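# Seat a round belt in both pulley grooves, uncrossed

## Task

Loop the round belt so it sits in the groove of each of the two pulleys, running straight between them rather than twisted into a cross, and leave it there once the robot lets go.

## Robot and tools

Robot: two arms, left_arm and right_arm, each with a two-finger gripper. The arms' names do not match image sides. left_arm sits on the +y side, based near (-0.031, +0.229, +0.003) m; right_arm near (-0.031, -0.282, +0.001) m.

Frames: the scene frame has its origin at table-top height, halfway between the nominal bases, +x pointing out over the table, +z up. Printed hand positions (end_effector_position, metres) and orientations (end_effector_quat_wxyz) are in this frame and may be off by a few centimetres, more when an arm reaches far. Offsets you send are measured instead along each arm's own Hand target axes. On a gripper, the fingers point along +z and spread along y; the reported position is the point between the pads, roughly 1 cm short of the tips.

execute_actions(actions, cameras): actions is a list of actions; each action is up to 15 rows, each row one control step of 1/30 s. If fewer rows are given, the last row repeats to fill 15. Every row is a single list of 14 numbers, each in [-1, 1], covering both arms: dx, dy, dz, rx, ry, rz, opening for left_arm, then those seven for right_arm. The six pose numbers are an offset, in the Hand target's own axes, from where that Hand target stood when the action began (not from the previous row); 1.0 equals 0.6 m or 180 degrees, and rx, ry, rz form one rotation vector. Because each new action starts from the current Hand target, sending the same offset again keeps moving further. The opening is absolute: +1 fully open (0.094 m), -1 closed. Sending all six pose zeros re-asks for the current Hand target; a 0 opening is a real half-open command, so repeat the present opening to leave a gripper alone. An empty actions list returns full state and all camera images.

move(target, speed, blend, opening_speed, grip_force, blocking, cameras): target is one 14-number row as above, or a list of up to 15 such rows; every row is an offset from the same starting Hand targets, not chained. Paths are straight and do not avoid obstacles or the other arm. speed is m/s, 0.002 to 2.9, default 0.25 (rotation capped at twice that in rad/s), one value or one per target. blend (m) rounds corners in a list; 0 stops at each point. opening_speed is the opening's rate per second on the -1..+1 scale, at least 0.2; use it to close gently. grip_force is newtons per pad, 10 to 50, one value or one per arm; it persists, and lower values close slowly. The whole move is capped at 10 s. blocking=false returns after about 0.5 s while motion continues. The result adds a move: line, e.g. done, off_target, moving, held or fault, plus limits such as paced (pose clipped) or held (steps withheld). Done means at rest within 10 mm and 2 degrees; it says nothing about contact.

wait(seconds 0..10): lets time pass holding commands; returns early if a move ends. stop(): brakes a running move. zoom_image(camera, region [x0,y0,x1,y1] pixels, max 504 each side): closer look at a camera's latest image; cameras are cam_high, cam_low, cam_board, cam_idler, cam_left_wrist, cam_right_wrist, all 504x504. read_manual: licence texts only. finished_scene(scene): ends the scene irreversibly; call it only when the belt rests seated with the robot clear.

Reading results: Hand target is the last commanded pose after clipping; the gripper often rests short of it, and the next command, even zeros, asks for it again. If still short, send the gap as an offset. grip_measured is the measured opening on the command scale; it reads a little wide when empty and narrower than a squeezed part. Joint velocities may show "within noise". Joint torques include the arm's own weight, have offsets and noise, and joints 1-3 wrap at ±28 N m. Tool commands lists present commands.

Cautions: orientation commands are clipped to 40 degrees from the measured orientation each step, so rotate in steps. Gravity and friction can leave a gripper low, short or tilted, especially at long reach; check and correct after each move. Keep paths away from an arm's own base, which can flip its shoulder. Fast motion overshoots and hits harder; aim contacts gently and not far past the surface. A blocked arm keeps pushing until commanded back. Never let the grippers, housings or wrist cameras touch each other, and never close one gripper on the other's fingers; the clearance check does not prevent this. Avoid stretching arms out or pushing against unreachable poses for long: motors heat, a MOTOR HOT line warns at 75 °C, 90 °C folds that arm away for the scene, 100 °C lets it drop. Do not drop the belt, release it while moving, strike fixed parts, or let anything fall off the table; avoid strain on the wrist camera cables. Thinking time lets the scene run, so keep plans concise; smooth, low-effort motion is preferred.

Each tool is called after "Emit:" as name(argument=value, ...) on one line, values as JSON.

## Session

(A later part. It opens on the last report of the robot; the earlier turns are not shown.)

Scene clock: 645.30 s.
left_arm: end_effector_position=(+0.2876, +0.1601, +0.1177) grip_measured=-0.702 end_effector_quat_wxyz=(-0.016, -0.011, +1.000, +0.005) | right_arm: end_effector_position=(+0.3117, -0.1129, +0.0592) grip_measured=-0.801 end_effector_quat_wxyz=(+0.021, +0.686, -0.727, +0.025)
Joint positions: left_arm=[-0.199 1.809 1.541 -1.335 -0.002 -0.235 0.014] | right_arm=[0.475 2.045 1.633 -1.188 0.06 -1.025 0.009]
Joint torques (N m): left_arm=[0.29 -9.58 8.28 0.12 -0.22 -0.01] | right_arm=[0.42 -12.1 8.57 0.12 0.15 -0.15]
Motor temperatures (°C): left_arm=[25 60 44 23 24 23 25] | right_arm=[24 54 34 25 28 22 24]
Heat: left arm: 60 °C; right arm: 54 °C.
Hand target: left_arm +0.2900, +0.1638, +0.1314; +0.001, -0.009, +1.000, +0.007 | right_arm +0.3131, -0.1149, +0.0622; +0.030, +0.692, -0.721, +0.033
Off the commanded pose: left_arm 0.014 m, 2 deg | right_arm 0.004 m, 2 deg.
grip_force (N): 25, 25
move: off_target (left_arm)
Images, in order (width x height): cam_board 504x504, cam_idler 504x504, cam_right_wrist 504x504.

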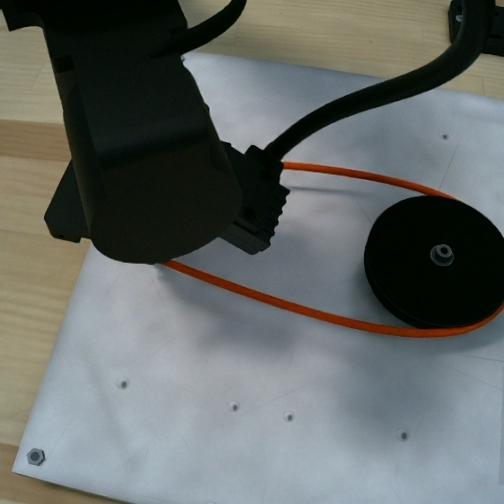

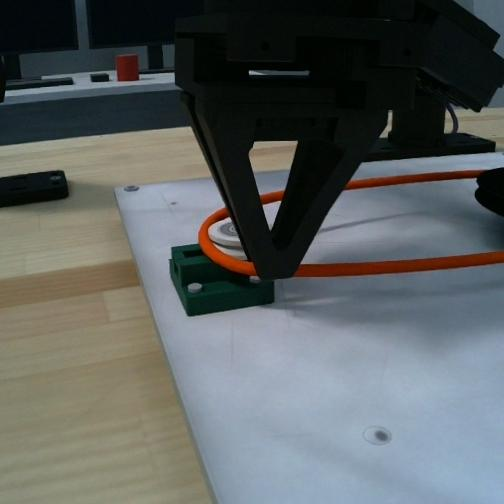

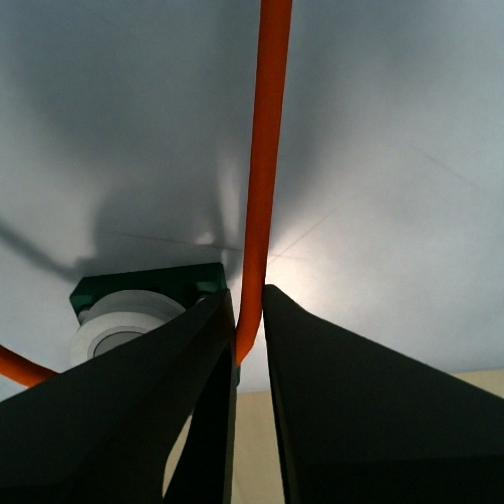

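Emit:
move(target=[0,0,0,0,0,0,-0.7,-0.055,0.012,0,0,0,0,-0.75], speed=0.06, cameras=["cam_board","cam_idler","cam_low"])

Emit:
zoom_image(camera="cam_idler", region=[130, 150, 330, 350])

Emit:
zoom_image(camera="cam_low", region=[330, 240, 450, 340])

Scene clock: 665.03 s.
left_arm: end_effector_position=(+0.2876, +0.1601, +0.1177) grip_measured=-0.702 end_effector_quat_wxyz=(-0.016, -0.011, +1.000, +0.005) | right_arm: end_effector_position=(+0.3092, -0.0843, +0.0567) grip_measured=-0.751 end_effector_quat_wxyz=(+0.024, +0.692, -0.721, +0.037)
Joint positions: left_arm=[-0.199 1.809 1.541 -1.335 -0.002 -0.235 0.014] | right_arm=[0.552 2.095 1.699 -1.207 0.082 -0.965 0.012]
Joint torques (N m): left_arm=[0.31 -9.57 8.27 0.13 -0.22 0.01] | right_arm=[0.51 -12.46 8.46 0.13 -0.1 0]
Motor temperatures (°C): left_arm=[25 61 44 23 24 23 25] | right_arm=[24 53 35 25 28 22 23]
Heat: left arm: 61 °C; right arm: 53 °C.
Hand target: left_arm +0.2900, +0.1638, +0.1314; +0.001, -0.009, +1.000, +0.007 | right_arm +0.3072, -0.0817, +0.0592; +0.030, +0.692, -0.721, +0.033
Off the commanded pose: left_arm 0.014 m, 2 deg | right_arm 0.004 m, 1 deg.
grip_force (N): 25, 25
move: off_target (left_arm)
Images, in order (width x height): cam_low 504x504, cam_board 504x504, cam_idler 504x504.

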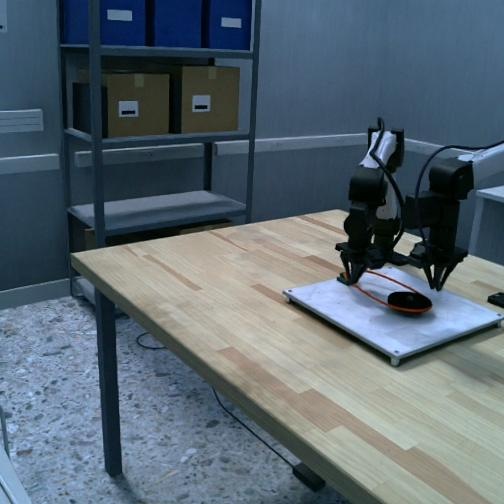

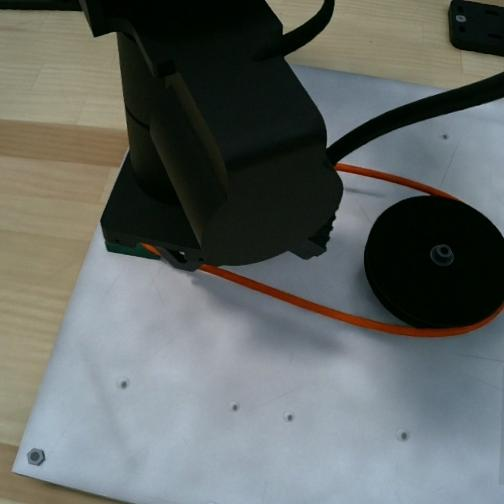

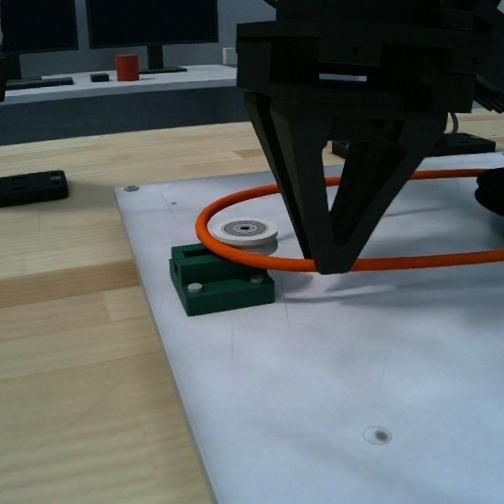

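Scaled by 2.520 from the camera's 504x504 image, which has a finer 720x720 frame.

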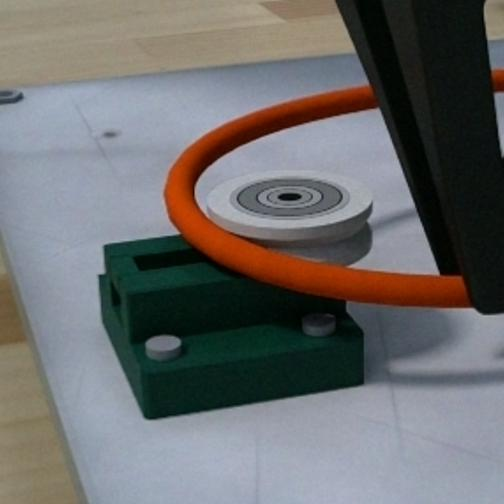

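Scaled by 4.200 from the camera's 504x504 image, which has a finer 720x720 frame.

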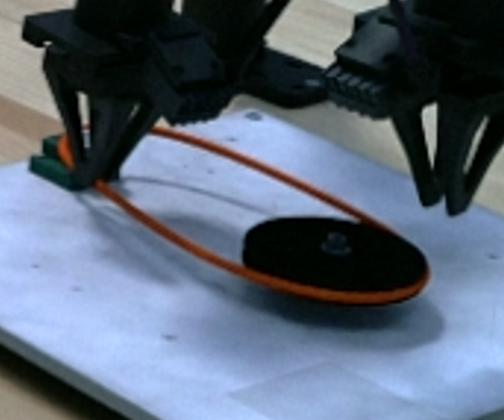

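Emit:
wait(seconds=0.5, cameras=["cam_right_wrist","cam_idler","cam_left_wrist"])

Emit:
zoom_image(camera="cam_idler", region=[160, 180, 310, 330])

Scene clock: 686.00 s.
left_arm: end_effector_position=(+0.2876, +0.1601, +0.1177) grip_measured=-0.702 end_effector_quat_wxyz=(-0.016, -0.011, +1.000, +0.005) | right_arm: end_effector_position=(+0.3092, -0.0843, +0.0567) grip_measured=-0.751 end_effector_quat_wxyz=(+0.024, +0.692, -0.721, +0.037)
Joint positions: left_arm=[-0.199 1.809 1.541 -1.335 -0.002 -0.235 0.014] | right_arm=[0.552 2.095 1.699 -1.207 0.082 -0.965 0.012]
Joint torques (N m): left_arm=[0.31 -9.59 8.23 0.12 -0.23 -0.01] | right_arm=[0.65 -12.49 8.44 0.06 -0.08 0.05]
Motor temperatures (°C): left_arm=[25 61 44 23 24 23 25] | right_arm=[24 53 37 25 27 22 23]
Heat: left arm: 61 °C; right arm: 53 °C.
Hand target: left_arm +0.2900, +0.1638, +0.1314; +0.001, -0.009, +1.000, +0.007 | right_arm +0.3072, -0.0817, +0.0592; +0.030, +0.692, -0.721, +0.033
Tool commands: left_gripper/opening=-0.7 right_gripper/opening=-0.75
Off the commanded pose: left_arm 0.014 m, 2 deg | right_arm 0.004 m, 1 deg.
grip_force (N): 25, 25
wait: 0.50 s; at rest from the start
Images, in order (width x height): cam_idler 504x504, cam_left_wrist 504x504, cam_right_wrist 504x504.

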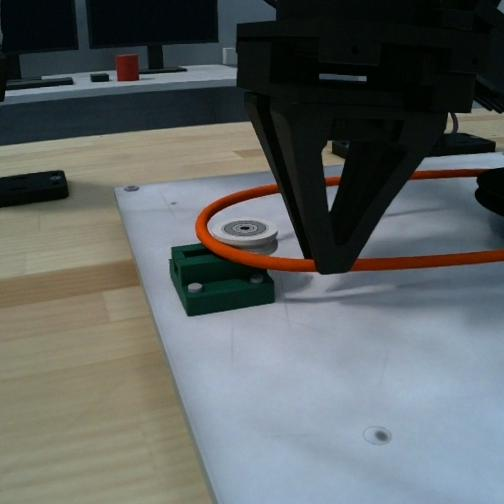

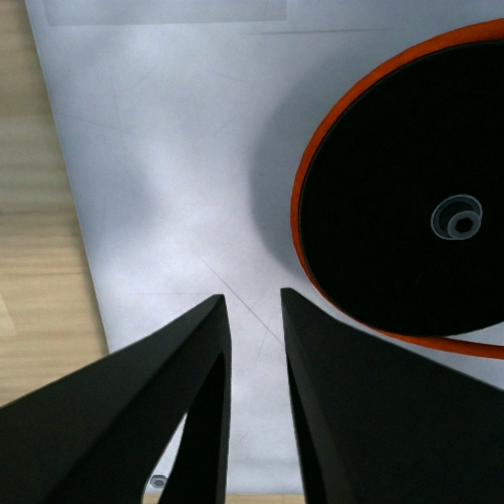

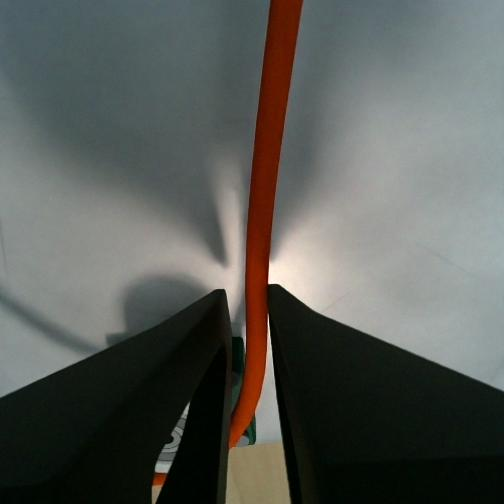

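Scaled by 3.360 from the camera's 504x504 image, which has a finer 720x720 frame.

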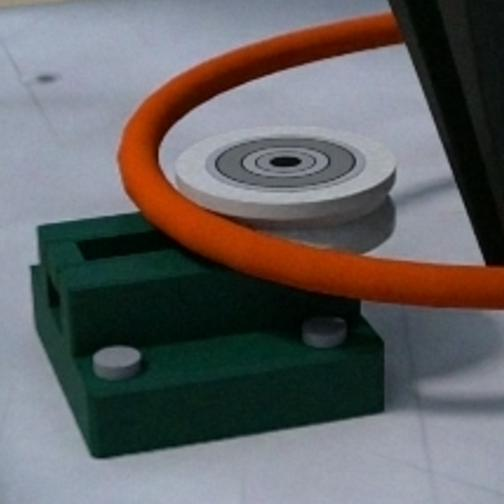

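Emit:
move(target=[[0,0,0,0,0,0,-0.7,0,0,0.0,0,0,0,-0.97],[0,0,0,0,0,0,-0.7,0,0,0.0,0,-0.055,0,-0.97]], speed=0.06, opening_speed=0.5, cameras=["cam_idler","cam_low"])

Emit:
zoom_image(camera="cam_idler", region=[160, 180, 310, 330])

Scene clock: 712.40 s.
left_arm: end_effector_position=(+0.2876, +0.1601, +0.1177) grip_measured=-0.702 end_effector_quat_wxyz=(-0.016, -0.011, +1.000, +0.005) | right_arm: end_effector_position=(+0.3088, -0.0842, +0.0484) grip_measured=-0.884 end_effector_quat_wxyz=(-0.014, +0.690, -0.724, -0.018)
Joint positions: left_arm=[-0.199 1.809 1.541 -1.335 -0.002 -0.235 0.014] | right_arm=[0.498 2.051 1.6 -1.101 -0.042 -1.014 0.005]
Joint torques (N m): left_arm=[0.29 -9.59 8.25 0.13 -0.24 -0.01] | right_arm=[-0.1 -16.94 4.79 0.49 -0.39 -0.14]
Motor temperatures (°C): left_arm=[25 62 45 23 24 23 25] | right_arm=[24 55 37 25 27 22 23]
Heat: left arm: 62 °C; right arm: 55 °C.
Hand target: left_arm +0.2900, +0.1638, +0.1314; +0.001, -0.009, +1.000, +0.007 | right_arm +0.3072, -0.0818, +0.0592; -0.032, +0.692, -0.721, -0.026
Off the commanded pose: left_arm 0.014 m, 2 deg | right_arm 0.011 m, 2 deg.
grip_force (N): 25, 25
move: off_target (left_arm, right_arm)
Images, in order (width x height): cam_low 504x504, cam_idler 504x504.

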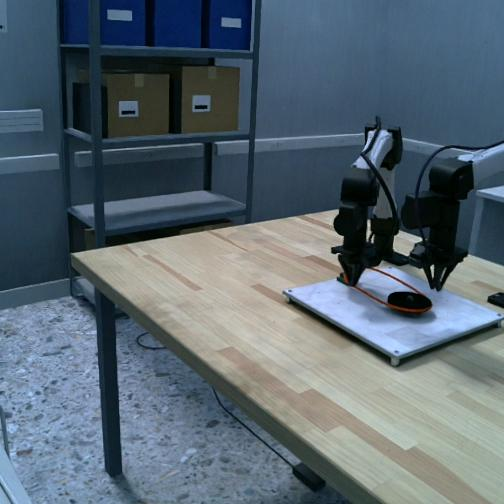

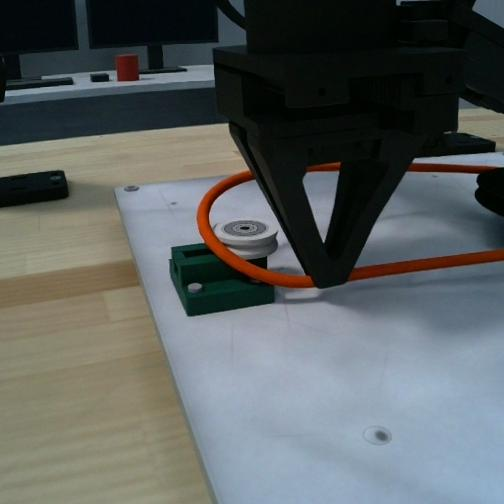

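Scaled by 3.360 from the camera's 504x504 image, which has a finer 720x720 frame.

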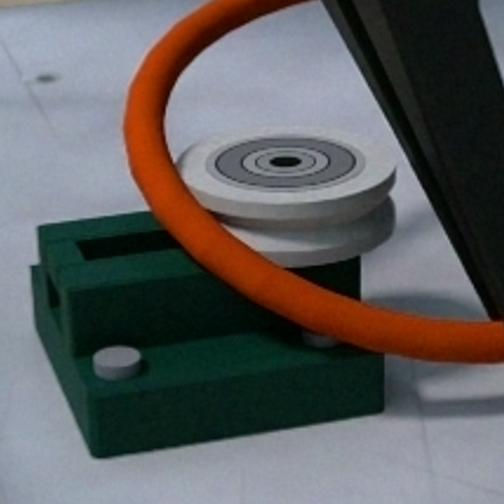

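Emit:
move(target=[0,0,0,0,0,0,-0.7,0,0,-0.018,0.06,0,0,-0.97], speed=0.06, cameras=["cam_idler","cam_low"])

Emit:
zoom_image(camera="cam_idler", region=[160, 150, 340, 330])

Scene clock: 723.23 s.
left_arm: end_effector_position=(+0.2876, +0.1601, +0.1177) grip_measured=-0.702 end_effector_quat_wxyz=(-0.016, -0.011, +1.000, +0.005) | right_arm: end_effector_position=(+0.3103, -0.0850, +0.0603) grip_measured=-0.884 end_effector_quat_wxyz=(-0.085, +0.686, -0.722, +0.040)
Joint positions: left_arm=[-0.199 1.809 1.541 -1.335 -0.002 -0.235 0.014] | right_arm=[0.531 1.896 1.411 -0.904 0.041 -0.981 0.005]
Joint torques (N m): left_arm=[0.31 -9.59 8.27 0.11 -0.24 0] | right_arm=[1.09 -15.39 5.27 0.75 -0.08 0.02]
Motor temperatures (°C): left_arm=[25 62 45 23 24 23 25] | right_arm=[24 58 36 25 27 22 24]
Heat: left arm: 62 °C; right arm: 58 °C.
Hand target: left_arm +0.2900, +0.1638, +0.1314; +0.001, -0.009, +1.000, +0.007 | right_arm +0.3071, -0.0826, +0.0700; -0.097, +0.686, -0.720, +0.041
Off the commanded pose: left_arm 0.014 m, 2 deg | right_arm 0.010 m, 1 deg.
grip_force (N): 25, 25
move: off_target (left_arm)
Images, in order (width x height): cam_low 504x504, cam_idler 504x504.

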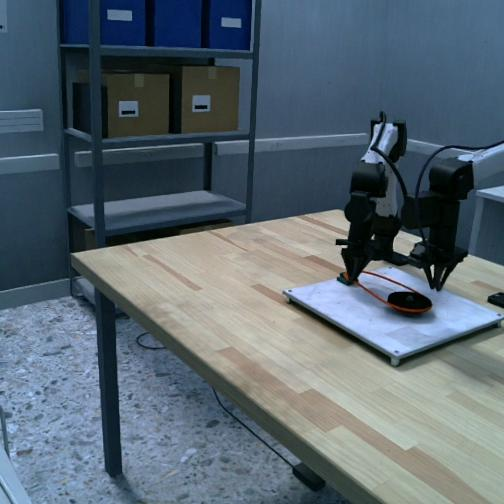

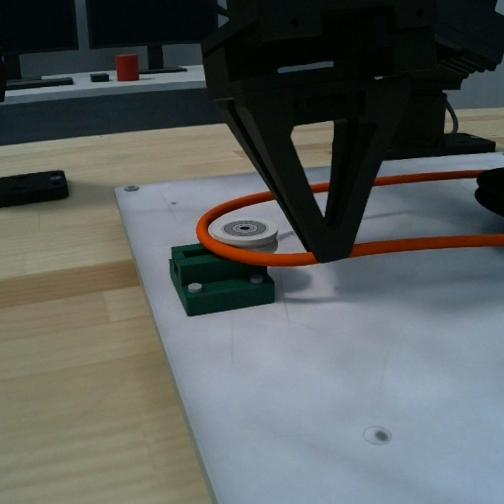

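Scaled by 2.800 from the camera's 504x504 image, which has a finer 720x720 frame.

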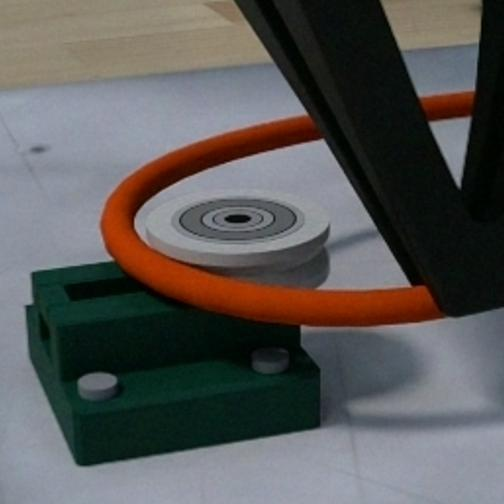

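Emit:
move(target=[0,0,0,0,0,0,-0.7,0,0,0.013,0.0,0,0,-0.97], speed=0.06, cameras=["cam_idler"])

Emit:
zoom_image(camera="cam_idler", region=[160, 150, 340, 330])

Scene clock: 735.50 s.
left_arm: end_effector_position=(+0.2876, +0.1601, +0.1177) grip_measured=-0.702 end_effector_quat_wxyz=(-0.016, -0.011, +1.000, +0.005) | right_arm: end_effector_position=(+0.3115, -0.0844, +0.0573) grip_measured=-0.884 end_effector_quat_wxyz=(-0.089, +0.685, -0.722, +0.041)
Joint positions: left_arm=[-0.199 1.809 1.541 -1.335 -0.002 -0.235 0.014] | right_arm=[0.531 1.896 1.397 -0.88 0.042 -0.981 0.005]
Joint torques (N m): left_arm=[0.29 -9.61 8.24 0.12 -0.23 0] | right_arm=[0.73 -14.2 5.22 0.83 -0.09 0.03]
Motor temperatures (°C): left_arm=[25 62 45 23 24 23 25] | right_arm=[24 64 35 25 27 22 24]
Heat: left arm: 62 °C; right arm: 64 °C.
Hand target: left_arm +0.2900, +0.1638, +0.1314; +0.001, -0.009, +1.000, +0.007 | right_arm +0.3086, -0.0820, +0.0624; -0.097, +0.686, -0.720, +0.041
Off the commanded pose: left_arm 0.014 m, 2 deg | right_arm 0.006 m, 1 deg.
grip_force (N): 25, 25
move: off_target (left_arm)
Images, in order (width x height): cam_idler 504x504.

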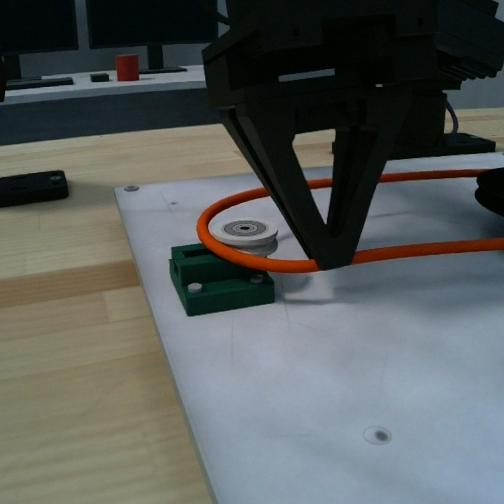

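Scaled by 2.800 from the camera's 504x504 image, which has a finer 720x720 frame.

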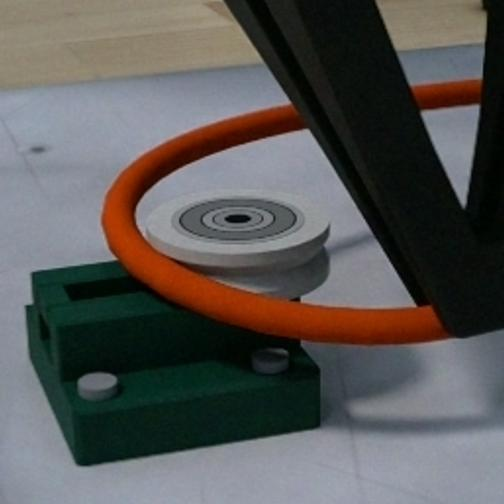

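Emit:
move(target=[0,0,0,0,0,0,-0.7,0,0,-0.003,0.055,-0.05,0,-0.97], speed=0.06, cameras=["cam_idler","cam_low"])

Emit:
zoom_image(camera="cam_idler", region=[160, 150, 340, 330])

Scene clock: 745.33 s.
left_arm: end_effector_position=(+0.2876, +0.1601, +0.1177) grip_measured=-0.702 end_effector_quat_wxyz=(-0.016, -0.011, +1.000, +0.005) | right_arm: end_effector_position=(+0.3108, -0.0831, +0.0570) grip_measured=-0.884 end_effector_quat_wxyz=(-0.200, +0.675, -0.708, +0.057)
Joint positions: left_arm=[-0.199 1.809 1.541 -1.335 -0.002 -0.235 0.014] | right_arm=[0.526 1.723 1.109 -0.539 0.022 -0.991 0.005]
Joint torques (N m): left_arm=[0.4 -9.54 8.24 0.12 -0.23 0] | right_arm=[-0.28 -13.04 5.24 1.19 -0.28 -0.1]
Motor temperatures (°C): left_arm=[25 62 45 23 24 23 25] | right_arm=[24 65 35 26 27 22 24]
Heat: left arm: 62 °C; right arm: 65 °C.
Hand target: left_arm +0.2900, +0.1638, +0.1314; +0.001, -0.009, +1.000, +0.007 | right_arm +0.3083, -0.0822, +0.0641; -0.212, +0.676, -0.704, +0.049
Off the commanded pose: left_arm 0.014 m, 2 deg | right_arm 0.008 m, 2 deg.
grip_force (N): 25, 25
move: off_target (left_arm)
Images, in order (width x height): cam_low 504x504, cam_idler 504x504.

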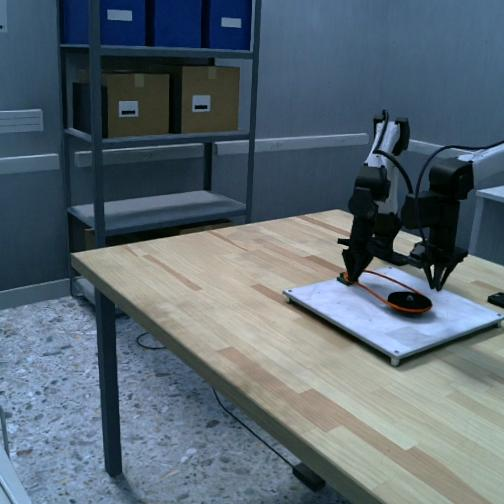

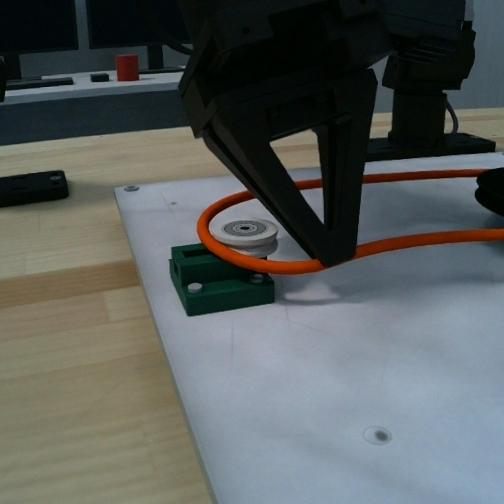

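Scaled by 2.800 from the camera's 504x504 image, which has a finer 720x720 frame.

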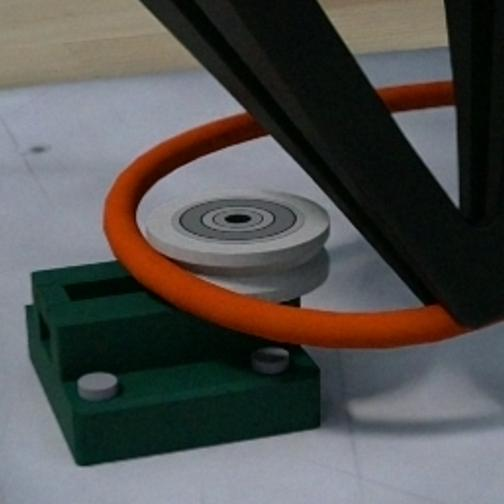

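Emit:
move(target=[[0,0,0,0,0,0,-0.7,0,0,0,0,0,0,-0.6],[0,0,0,0,0,0,-0.7,0,0,-0.1,0,0,0,-0.6],[0,0,0,0,0,0,-0.7,0.1,0,-0.2,-0.05,0.08,0,-0.9]], speed=0.1, opening_speed=0.4, cameras=["cam_idler","cam_low","cam_board","cam_right_wrist"])

Emit:
zoom_image(camera="cam_idler", region=[160, 150, 340, 330])

Scene clock: 775.73 s.
left_arm: end_effector_position=(+0.2876, +0.1601, +0.1177) grip_measured=-0.702 end_effector_quat_wxyz=(-0.016, -0.011, +1.000, +0.005) | right_arm: end_effector_position=(+0.2596, -0.1656, +0.1534) grip_measured=-0.898 end_effector_quat_wxyz=(-0.066, +0.679, -0.727, +0.074)
Joint positions: left_arm=[-0.199 1.809 1.541 -1.335 -0.002 -0.235 0.014] | right_arm=[0.425 1.566 1.398 -1.231 0.099 -1.075 0.005]
Joint torques (N m): left_arm=[0.32 -9.62 8.21 0.13 -0.23 -0.02] | right_arm=[-0.13 -7.2 9.26 0.59 0.08 -0.09]
Motor temperatures (°C): left_arm=[25 63 46 23 24 23 25] | right_arm=[24 62 35 27 27 22 24]
Heat: left arm: 63 °C; right arm: 62 °C.
Hand target: left_arm +0.2900, +0.1638, +0.1314; +0.001, -0.009, +1.000, +0.007 | right_arm +0.2647, -0.1665, +0.1590; -0.069, +0.679, -0.727, +0.079
Off the commanded pose: left_arm 0.014 m, 2 deg | right_arm 0.008 m, 1 deg.
grip_force (N): 25, 25
move: off_target (left_arm)
Images, in order (width x height): cam_low 504x504, cam_board 504x504, cam_idler 504x504, cam_right_wrist 504x504.

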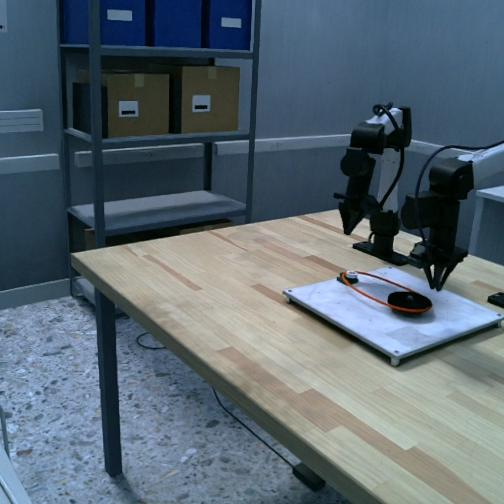

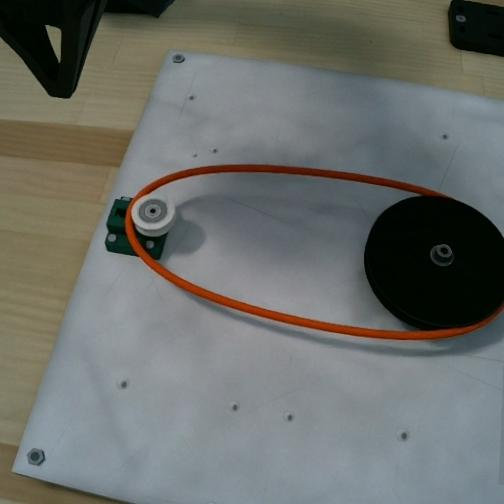

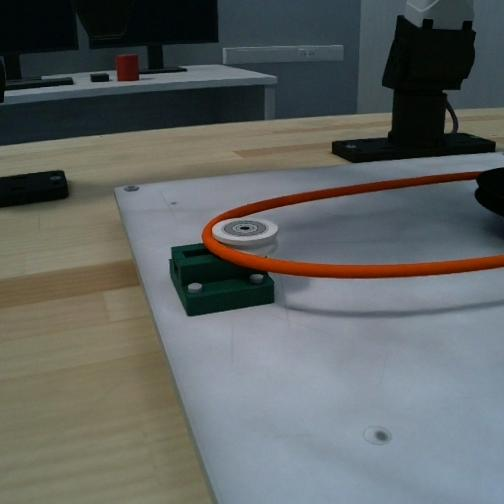

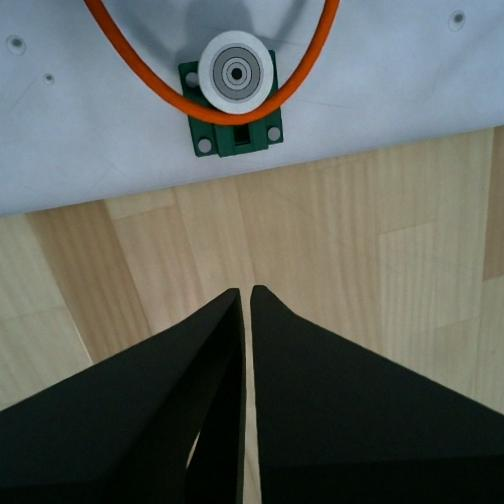

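Scaled by 2.800 from the camera's 504x504 image, which has a finer 720x720 frame.

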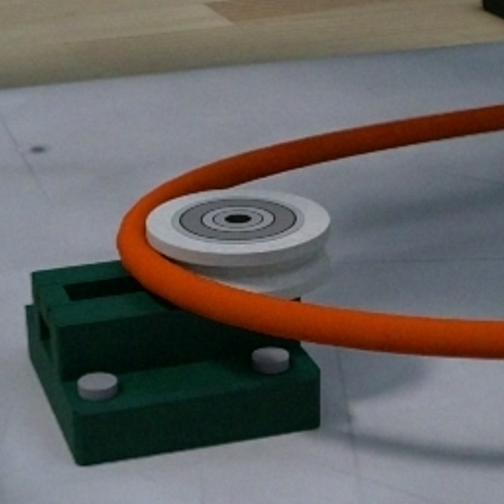

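Emit:
zoom_image(camera="cam_right_wrist", region=[170, 20, 310, 160])

Emit:
zoom_image(camera="cam_board", region=[90, 150, 250, 310])

Emit:
zoom_image(camera="cam_low", region=[325, 255, 455, 325])

Scaled by 3.600 from the camera's 504x504 image, which has a finer 720x720 frame.

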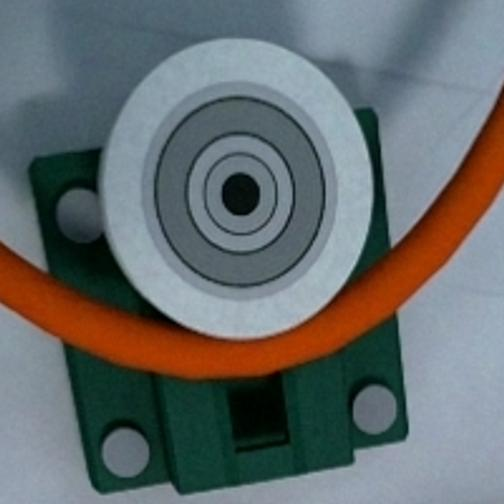

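Scaled by 3.150 from the camera's 504x504 image, which has a finer 720x720 frame.

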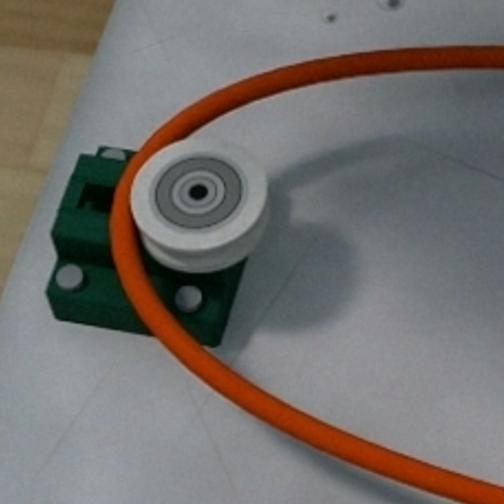

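Scaled by 3.877 from the camera's 504x504 image, which has a finer 720x720 frame.

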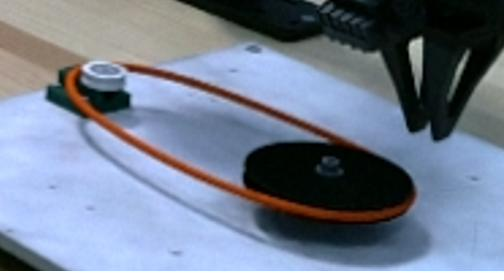

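Emit:
move(target=[0,0,0,0,0,0,-0.7,-0.159,-0.006,0.086,-0.067,0,0,-1], speed=0.15, cameras=["cam_right_wrist","cam_idler"])

Scene clock: 805.10 s.
left_arm: end_effector_position=(+0.2876, +0.1601, +0.1177) grip_measured=-0.702 end_effector_quat_wxyz=(-0.016, -0.011, +1.000, +0.005) | right_arm: end_effector_position=(+0.2835, -0.0778, +0.1021) grip_measured=-0.985 end_effector_quat_wxyz=(+0.011, +0.684, -0.729, +0.007)
Joint positions: left_arm=[-0.199 1.809 1.541 -1.335 -0.002 -0.235 0.014] | right_arm=[0.573 1.992 1.729 -1.328 0.017 -0.922 0.001]
Joint torques (N m): left_arm=[0.31 -9.59 8.21 0.12 -0.23 -0.01] | right_arm=[0.64 -12.45 8.87 0.31 -0.2 0.02]
Motor temperatures (°C): left_arm=[25 63 46 23 24 23 25] | right_arm=[24 54 37 26 26 22 24]
Heat: left arm: 63 °C; right arm: 54 °C.
Hand target: left_arm +0.2900, +0.1638, +0.1314; +0.001, -0.009, +1.000, +0.007 | right_arm +0.2854, -0.0727, +0.1084; +0.003, +0.683, -0.731, +0.002
Off the commanded pose: left_arm 0.014 m, 2 deg | right_arm 0.008 m, 1 deg.
grip_force (N): 25, 25
move: off_target (left_arm)
Images, in order (width x height): cam_idler 504x504, cam_right_wrist 504x504.

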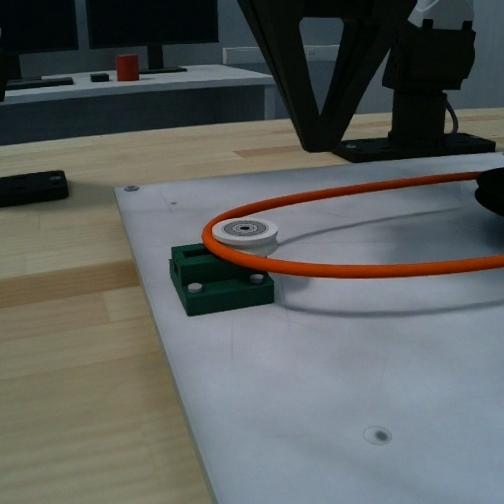

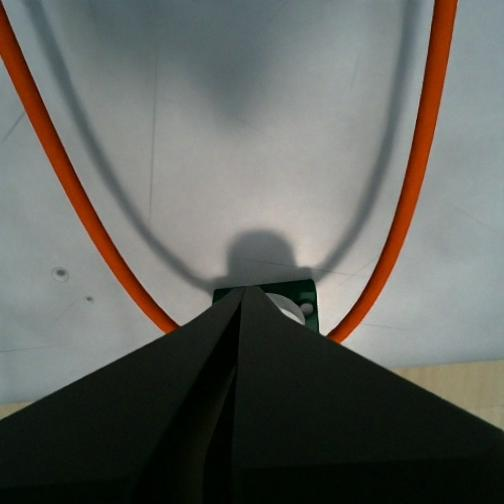

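Emit:
execute_actions(actions=[], cameras=["cam_high","cam_low","cam_board","cam_idler","cam_right_wrist"])

Emit:
zoom_image(camera="cam_idler", region=[160, 150, 340, 330])

Emit:
zoom_image(camera="cam_board", region=[100, 100, 400, 400])

Scene clock: 830.77 s.
left_arm: end_effector_position=(+0.2876, +0.1601, +0.1177) grip_measured=-0.702 end_effector_quat_wxyz=(-0.016, -0.011, +1.000, +0.005) | right_arm: end_effector_position=(+0.2834, -0.0778, +0.1021) grip_measured=-0.985 end_effector_quat_wxyz=(+0.012, +0.684, -0.729, +0.007)
Joint positions: left_arm=[-0.199 1.809 1.541 -1.335 -0.002 -0.235 0.014] | right_arm=[0.573 1.992 1.729 -1.329 0.017 -0.922 0.001]
Joint velocities: within noise
Joint torques (N m): left_arm=[0.31 -9.58 8.23 0.12 -0.24 -0.03] | right_arm=[0.43 -12.49 8.98 0.29 -0.2 0]
Motor temperatures (°C): left_arm=[25 64 46 23 24 23 25] | right_arm=[24 59 37 26 26 22 24]
Heat: left arm: 64 °C; right arm: 59 °C.
Hand target: left_arm +0.2900, +0.1638, +0.1314; +0.001, -0.009, +1.000, +0.007 | right_arm +0.2854, -0.0727, +0.1084; +0.003, +0.683, -0.731, +0.002
Tool commands: left_gripper/opening=-0.7 right_gripper/opening=-1.0
Off the commanded pose: left_arm 0.014 m, 2 deg | right_arm 0.009 m, 1 deg.
grip_force (N): 25, 25
Images, in order (width x height): cam_high 504x504, cam_low 504x504, cam_board 504x504, cam_idler 504x504, cam_right_wrist 504x504.

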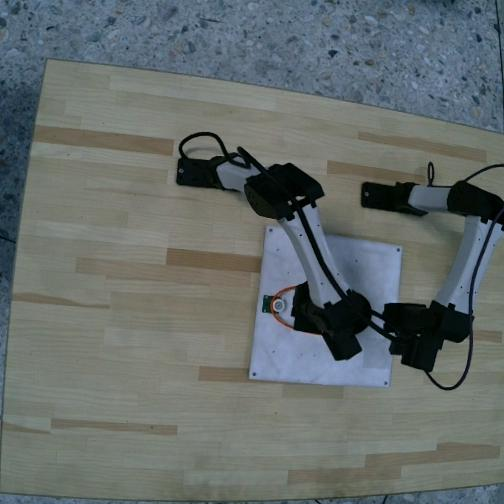

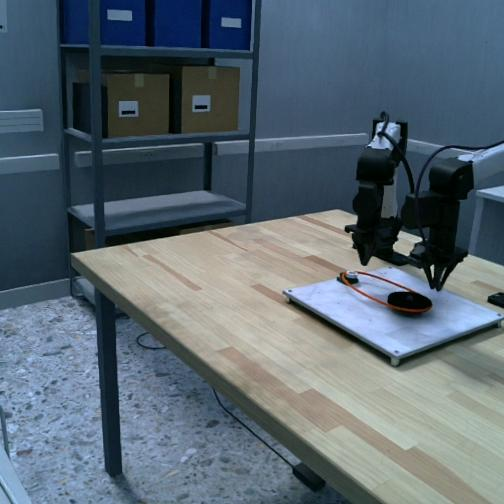

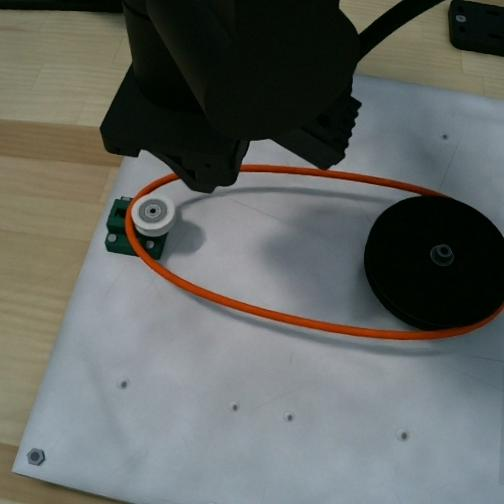

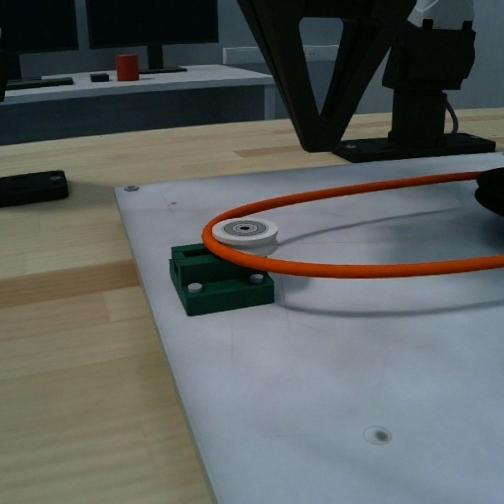

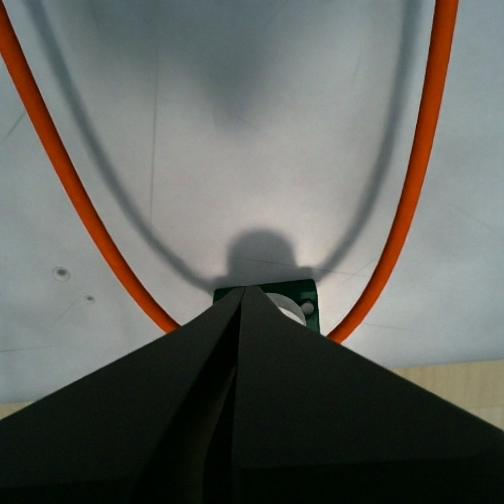

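Scaled by 2.800 from the camera's 504x504 image, which has a finer 720x720 frame.

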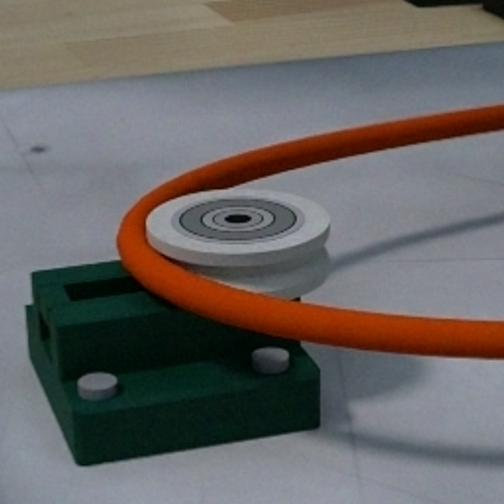

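Scaled by 1.680 from the camera's 504x504 image, which has a finer 720x720 frame.

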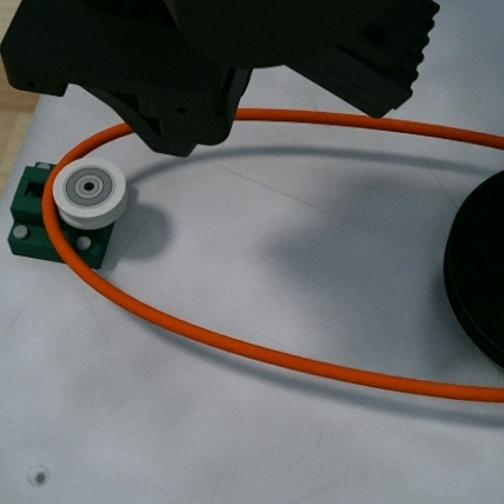

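Emit:
move(target=[0,0,0,0,0,0,-0.7,0,0,0.073,0,0,0,-1], speed=0.08, cameras=["cam_idler","cam_right_wrist"])

Scene clock: 843.73 s.
left_arm: end_effector_position=(+0.2876, +0.1601, +0.1177) grip_measured=-0.702 end_effector_quat_wxyz=(-0.016, -0.011, +1.000, +0.005) | right_arm: end_effector_position=(+0.2856, -0.0763, +0.0684) grip_measured=-0.985 end_effector_quat_wxyz=(+0.006, +0.684, -0.729, +0.008)
Joint positions: left_arm=[-0.199 1.809 1.541 -1.335 -0.002 -0.235 0.014] | right_arm=[0.573 2.003 1.612 -1.189 0.017 -0.922 0.001]
Joint torques (N m): left_arm=[0.35 -9.55 8.24 0.12 -0.25 -0.02] | right_arm=[0.36 -12.14 5.46 0.57 -0.16 -0.01]
Motor temperatures (°C): left_arm=[25 64 46 23 24 23 25] | right_arm=[24 61 37 25 26 22 24]
Heat: left arm: 64 °C; right arm: 61 °C.
Hand target: left_arm +0.2900, +0.1638, +0.1314; +0.001, -0.009, +1.000, +0.007 | right_arm +0.2853, -0.0730, +0.0646; +0.003, +0.683, -0.731, +0.002
Off the commanded pose: left_arm 0.014 m, 2 deg | right_arm 0.005 m, 1 deg.
grip_force (N): 25, 25
move: off_target (left_arm)
Images, in order (width x height): cam_idler 504x504, cam_right_wrist 504x504.

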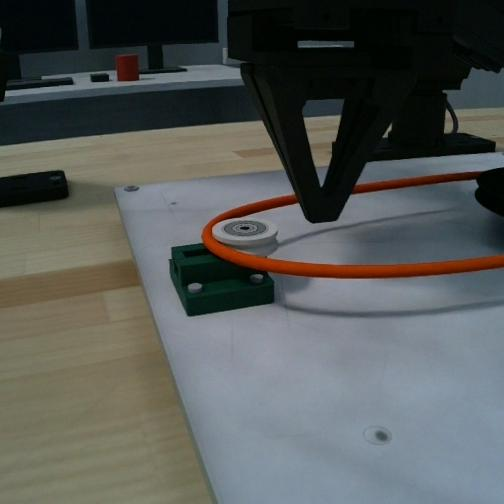

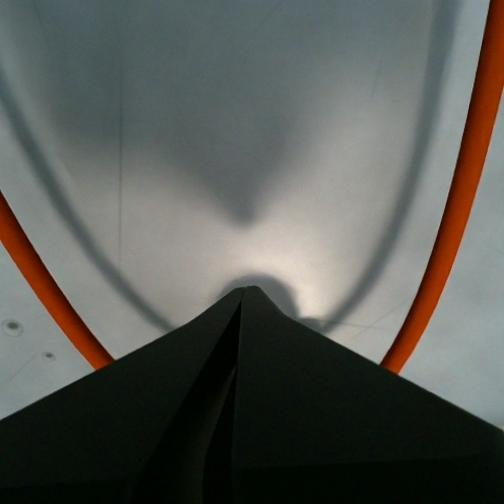

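Emit:
move(target=[[0,0,0,0,0,0,-0.7,0,0.006,0.02,0,0,0,-1],[0,0,0,0,0,0,-0.7,0.035,0.006,0.02,0,0,0,-1]], speed=0.05, cameras=["cam_board","cam_idler","cam_right_wrist"])

Emit:
zoom_image(camera="cam_idler", region=[160, 150, 340, 330])

Scene clock: 852.70 s.
left_arm: end_effector_position=(+0.2876, +0.1601, +0.1177) grip_measured=-0.702 end_effector_quat_wxyz=(-0.016, -0.011, +1.000, +0.005) | right_arm: end_effector_position=(+0.2806, -0.0838, +0.0457) grip_measured=-0.985 end_effector_quat_wxyz=(+0.004, +0.685, -0.728, -0.006)
Joint positions: left_arm=[-0.199 1.809 1.541 -1.335 -0.002 -0.235 0.014] | right_arm=[0.551 1.99 1.501 -1.091 -0.011 -0.948 0.001]
Joint torques (N m): left_arm=[0.38 -9.57 8.27 0.11 -0.21 -0.01] | right_arm=[-1.11 -15.45 4.46 0.3 0.08 -0.13]
Motor temperatures (°C): left_arm=[25 64 46 23 24 23 25] | right_arm=[24 61 37 26 26 22 24]
Heat: left arm: 64 °C; right arm: 61 °C.
Hand target: left_arm +0.2900, +0.1638, +0.1314; +0.001, -0.009, +1.000, +0.007 | right_arm +0.2802, -0.0939, +0.0528; +0.003, +0.682, -0.731, +0.002
Off the commanded pose: left_arm 0.014 m, 2 deg | right_arm 0.012 m, 1 deg.
grip_force (N): 25, 25
move: off_target (left_arm, right_arm)
Images, in order (width x height): cam_board 504x504, cam_idler 504x504, cam_right_wrist 504x504.

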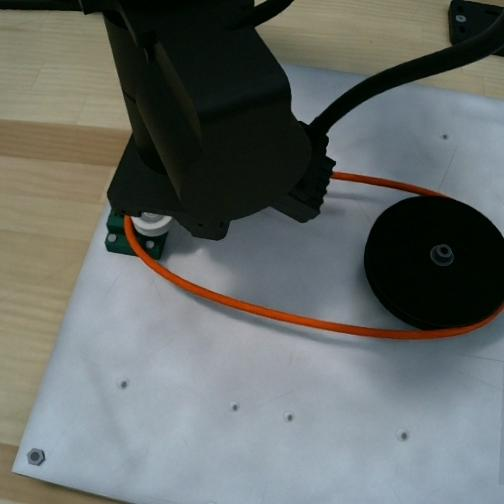

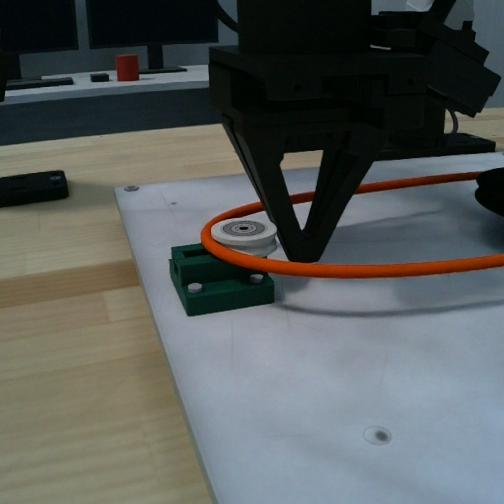

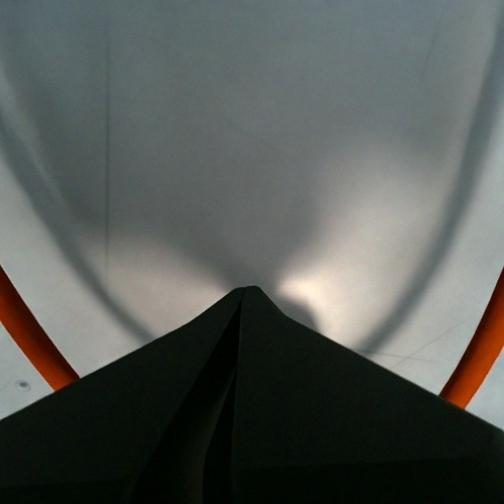

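Scaled by 2.800 from the camera's 504x504 image, which has a finer 720x720 frame.

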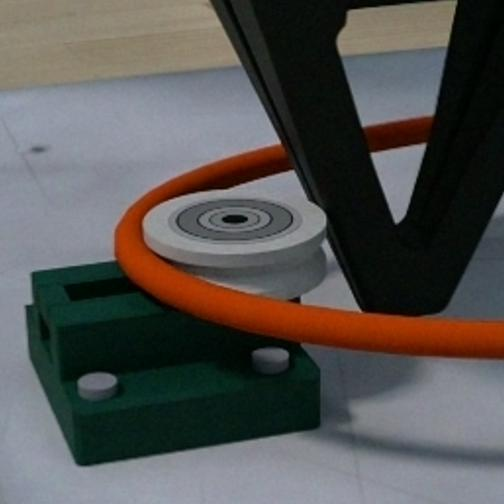

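Emit:
move(target=[0,0,0,0,0,0,-0.7,0.02,0,-0.006,0,0,0,-1], speed=0.04, cameras=["cam_board","cam_idler"])

Emit:
zoom_image(camera="cam_idler", region=[160, 150, 340, 330])

Scene clock: 861.43 s.
left_arm: end_effector_position=(+0.2876, +0.1601, +0.1177) grip_measured=-0.702 end_effector_quat_wxyz=(-0.016, -0.011, +1.000, +0.005) | right_arm: end_effector_position=(+0.2839, -0.0900, +0.0488) grip_measured=-0.985 end_effector_quat_wxyz=(-0.008, +0.686, -0.727, -0.008)
Joint positions: left_arm=[-0.199 1.809 1.541 -1.335 -0.002 -0.235 0.014] | right_arm=[0.528 1.965 1.477 -1.071 -0.02 -0.975 0.001]
Joint torques (N m): left_arm=[0.32 -9.57 8.27 0.12 -0.24 -0.02] | right_arm=[-1.36 -15.54 4.53 0.17 0.2 -0.16]
Motor temperatures (°C): left_arm=[25 64 46 23 24 23 25] | right_arm=[24 62 36 25 26 22 24]
Heat: left arm: 64 °C; right arm: 62 °C.
Hand target: left_arm +0.2900, +0.1638, +0.1314; +0.001, -0.009, +1.000, +0.007 | right_arm +0.2794, -0.1058, +0.0565; +0.003, +0.683, -0.731, +0.002
Off the commanded pose: left_arm 0.014 m, 2 deg | right_arm 0.018 m, 2 deg.
grip_force (N): 25, 25
move: off_target (left_arm, right_arm)
Images, in order (width x height): cam_board 504x504, cam_idler 504x504.

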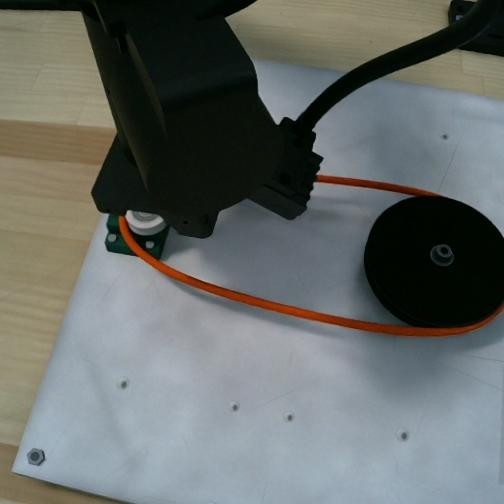

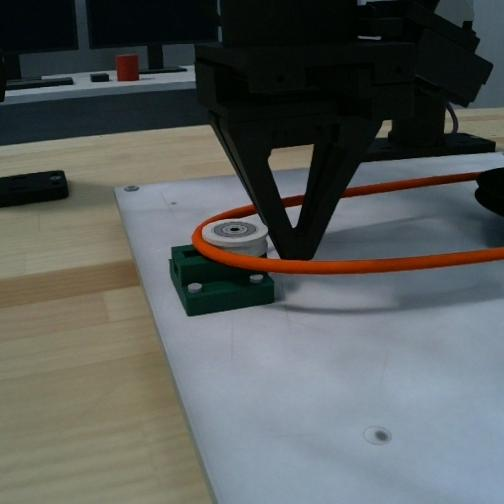

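Scaled by 2.800 from the camera's 504x504 image, which has a finer 720x720 frame.

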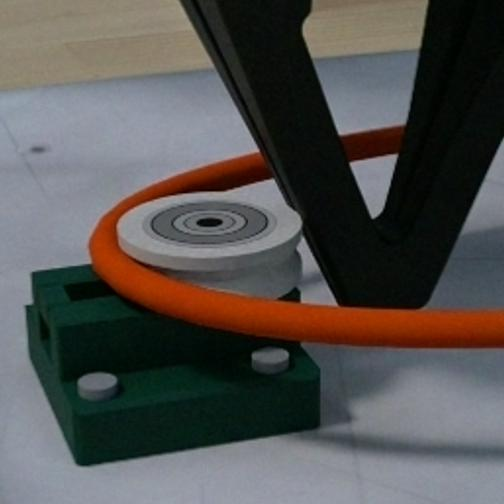

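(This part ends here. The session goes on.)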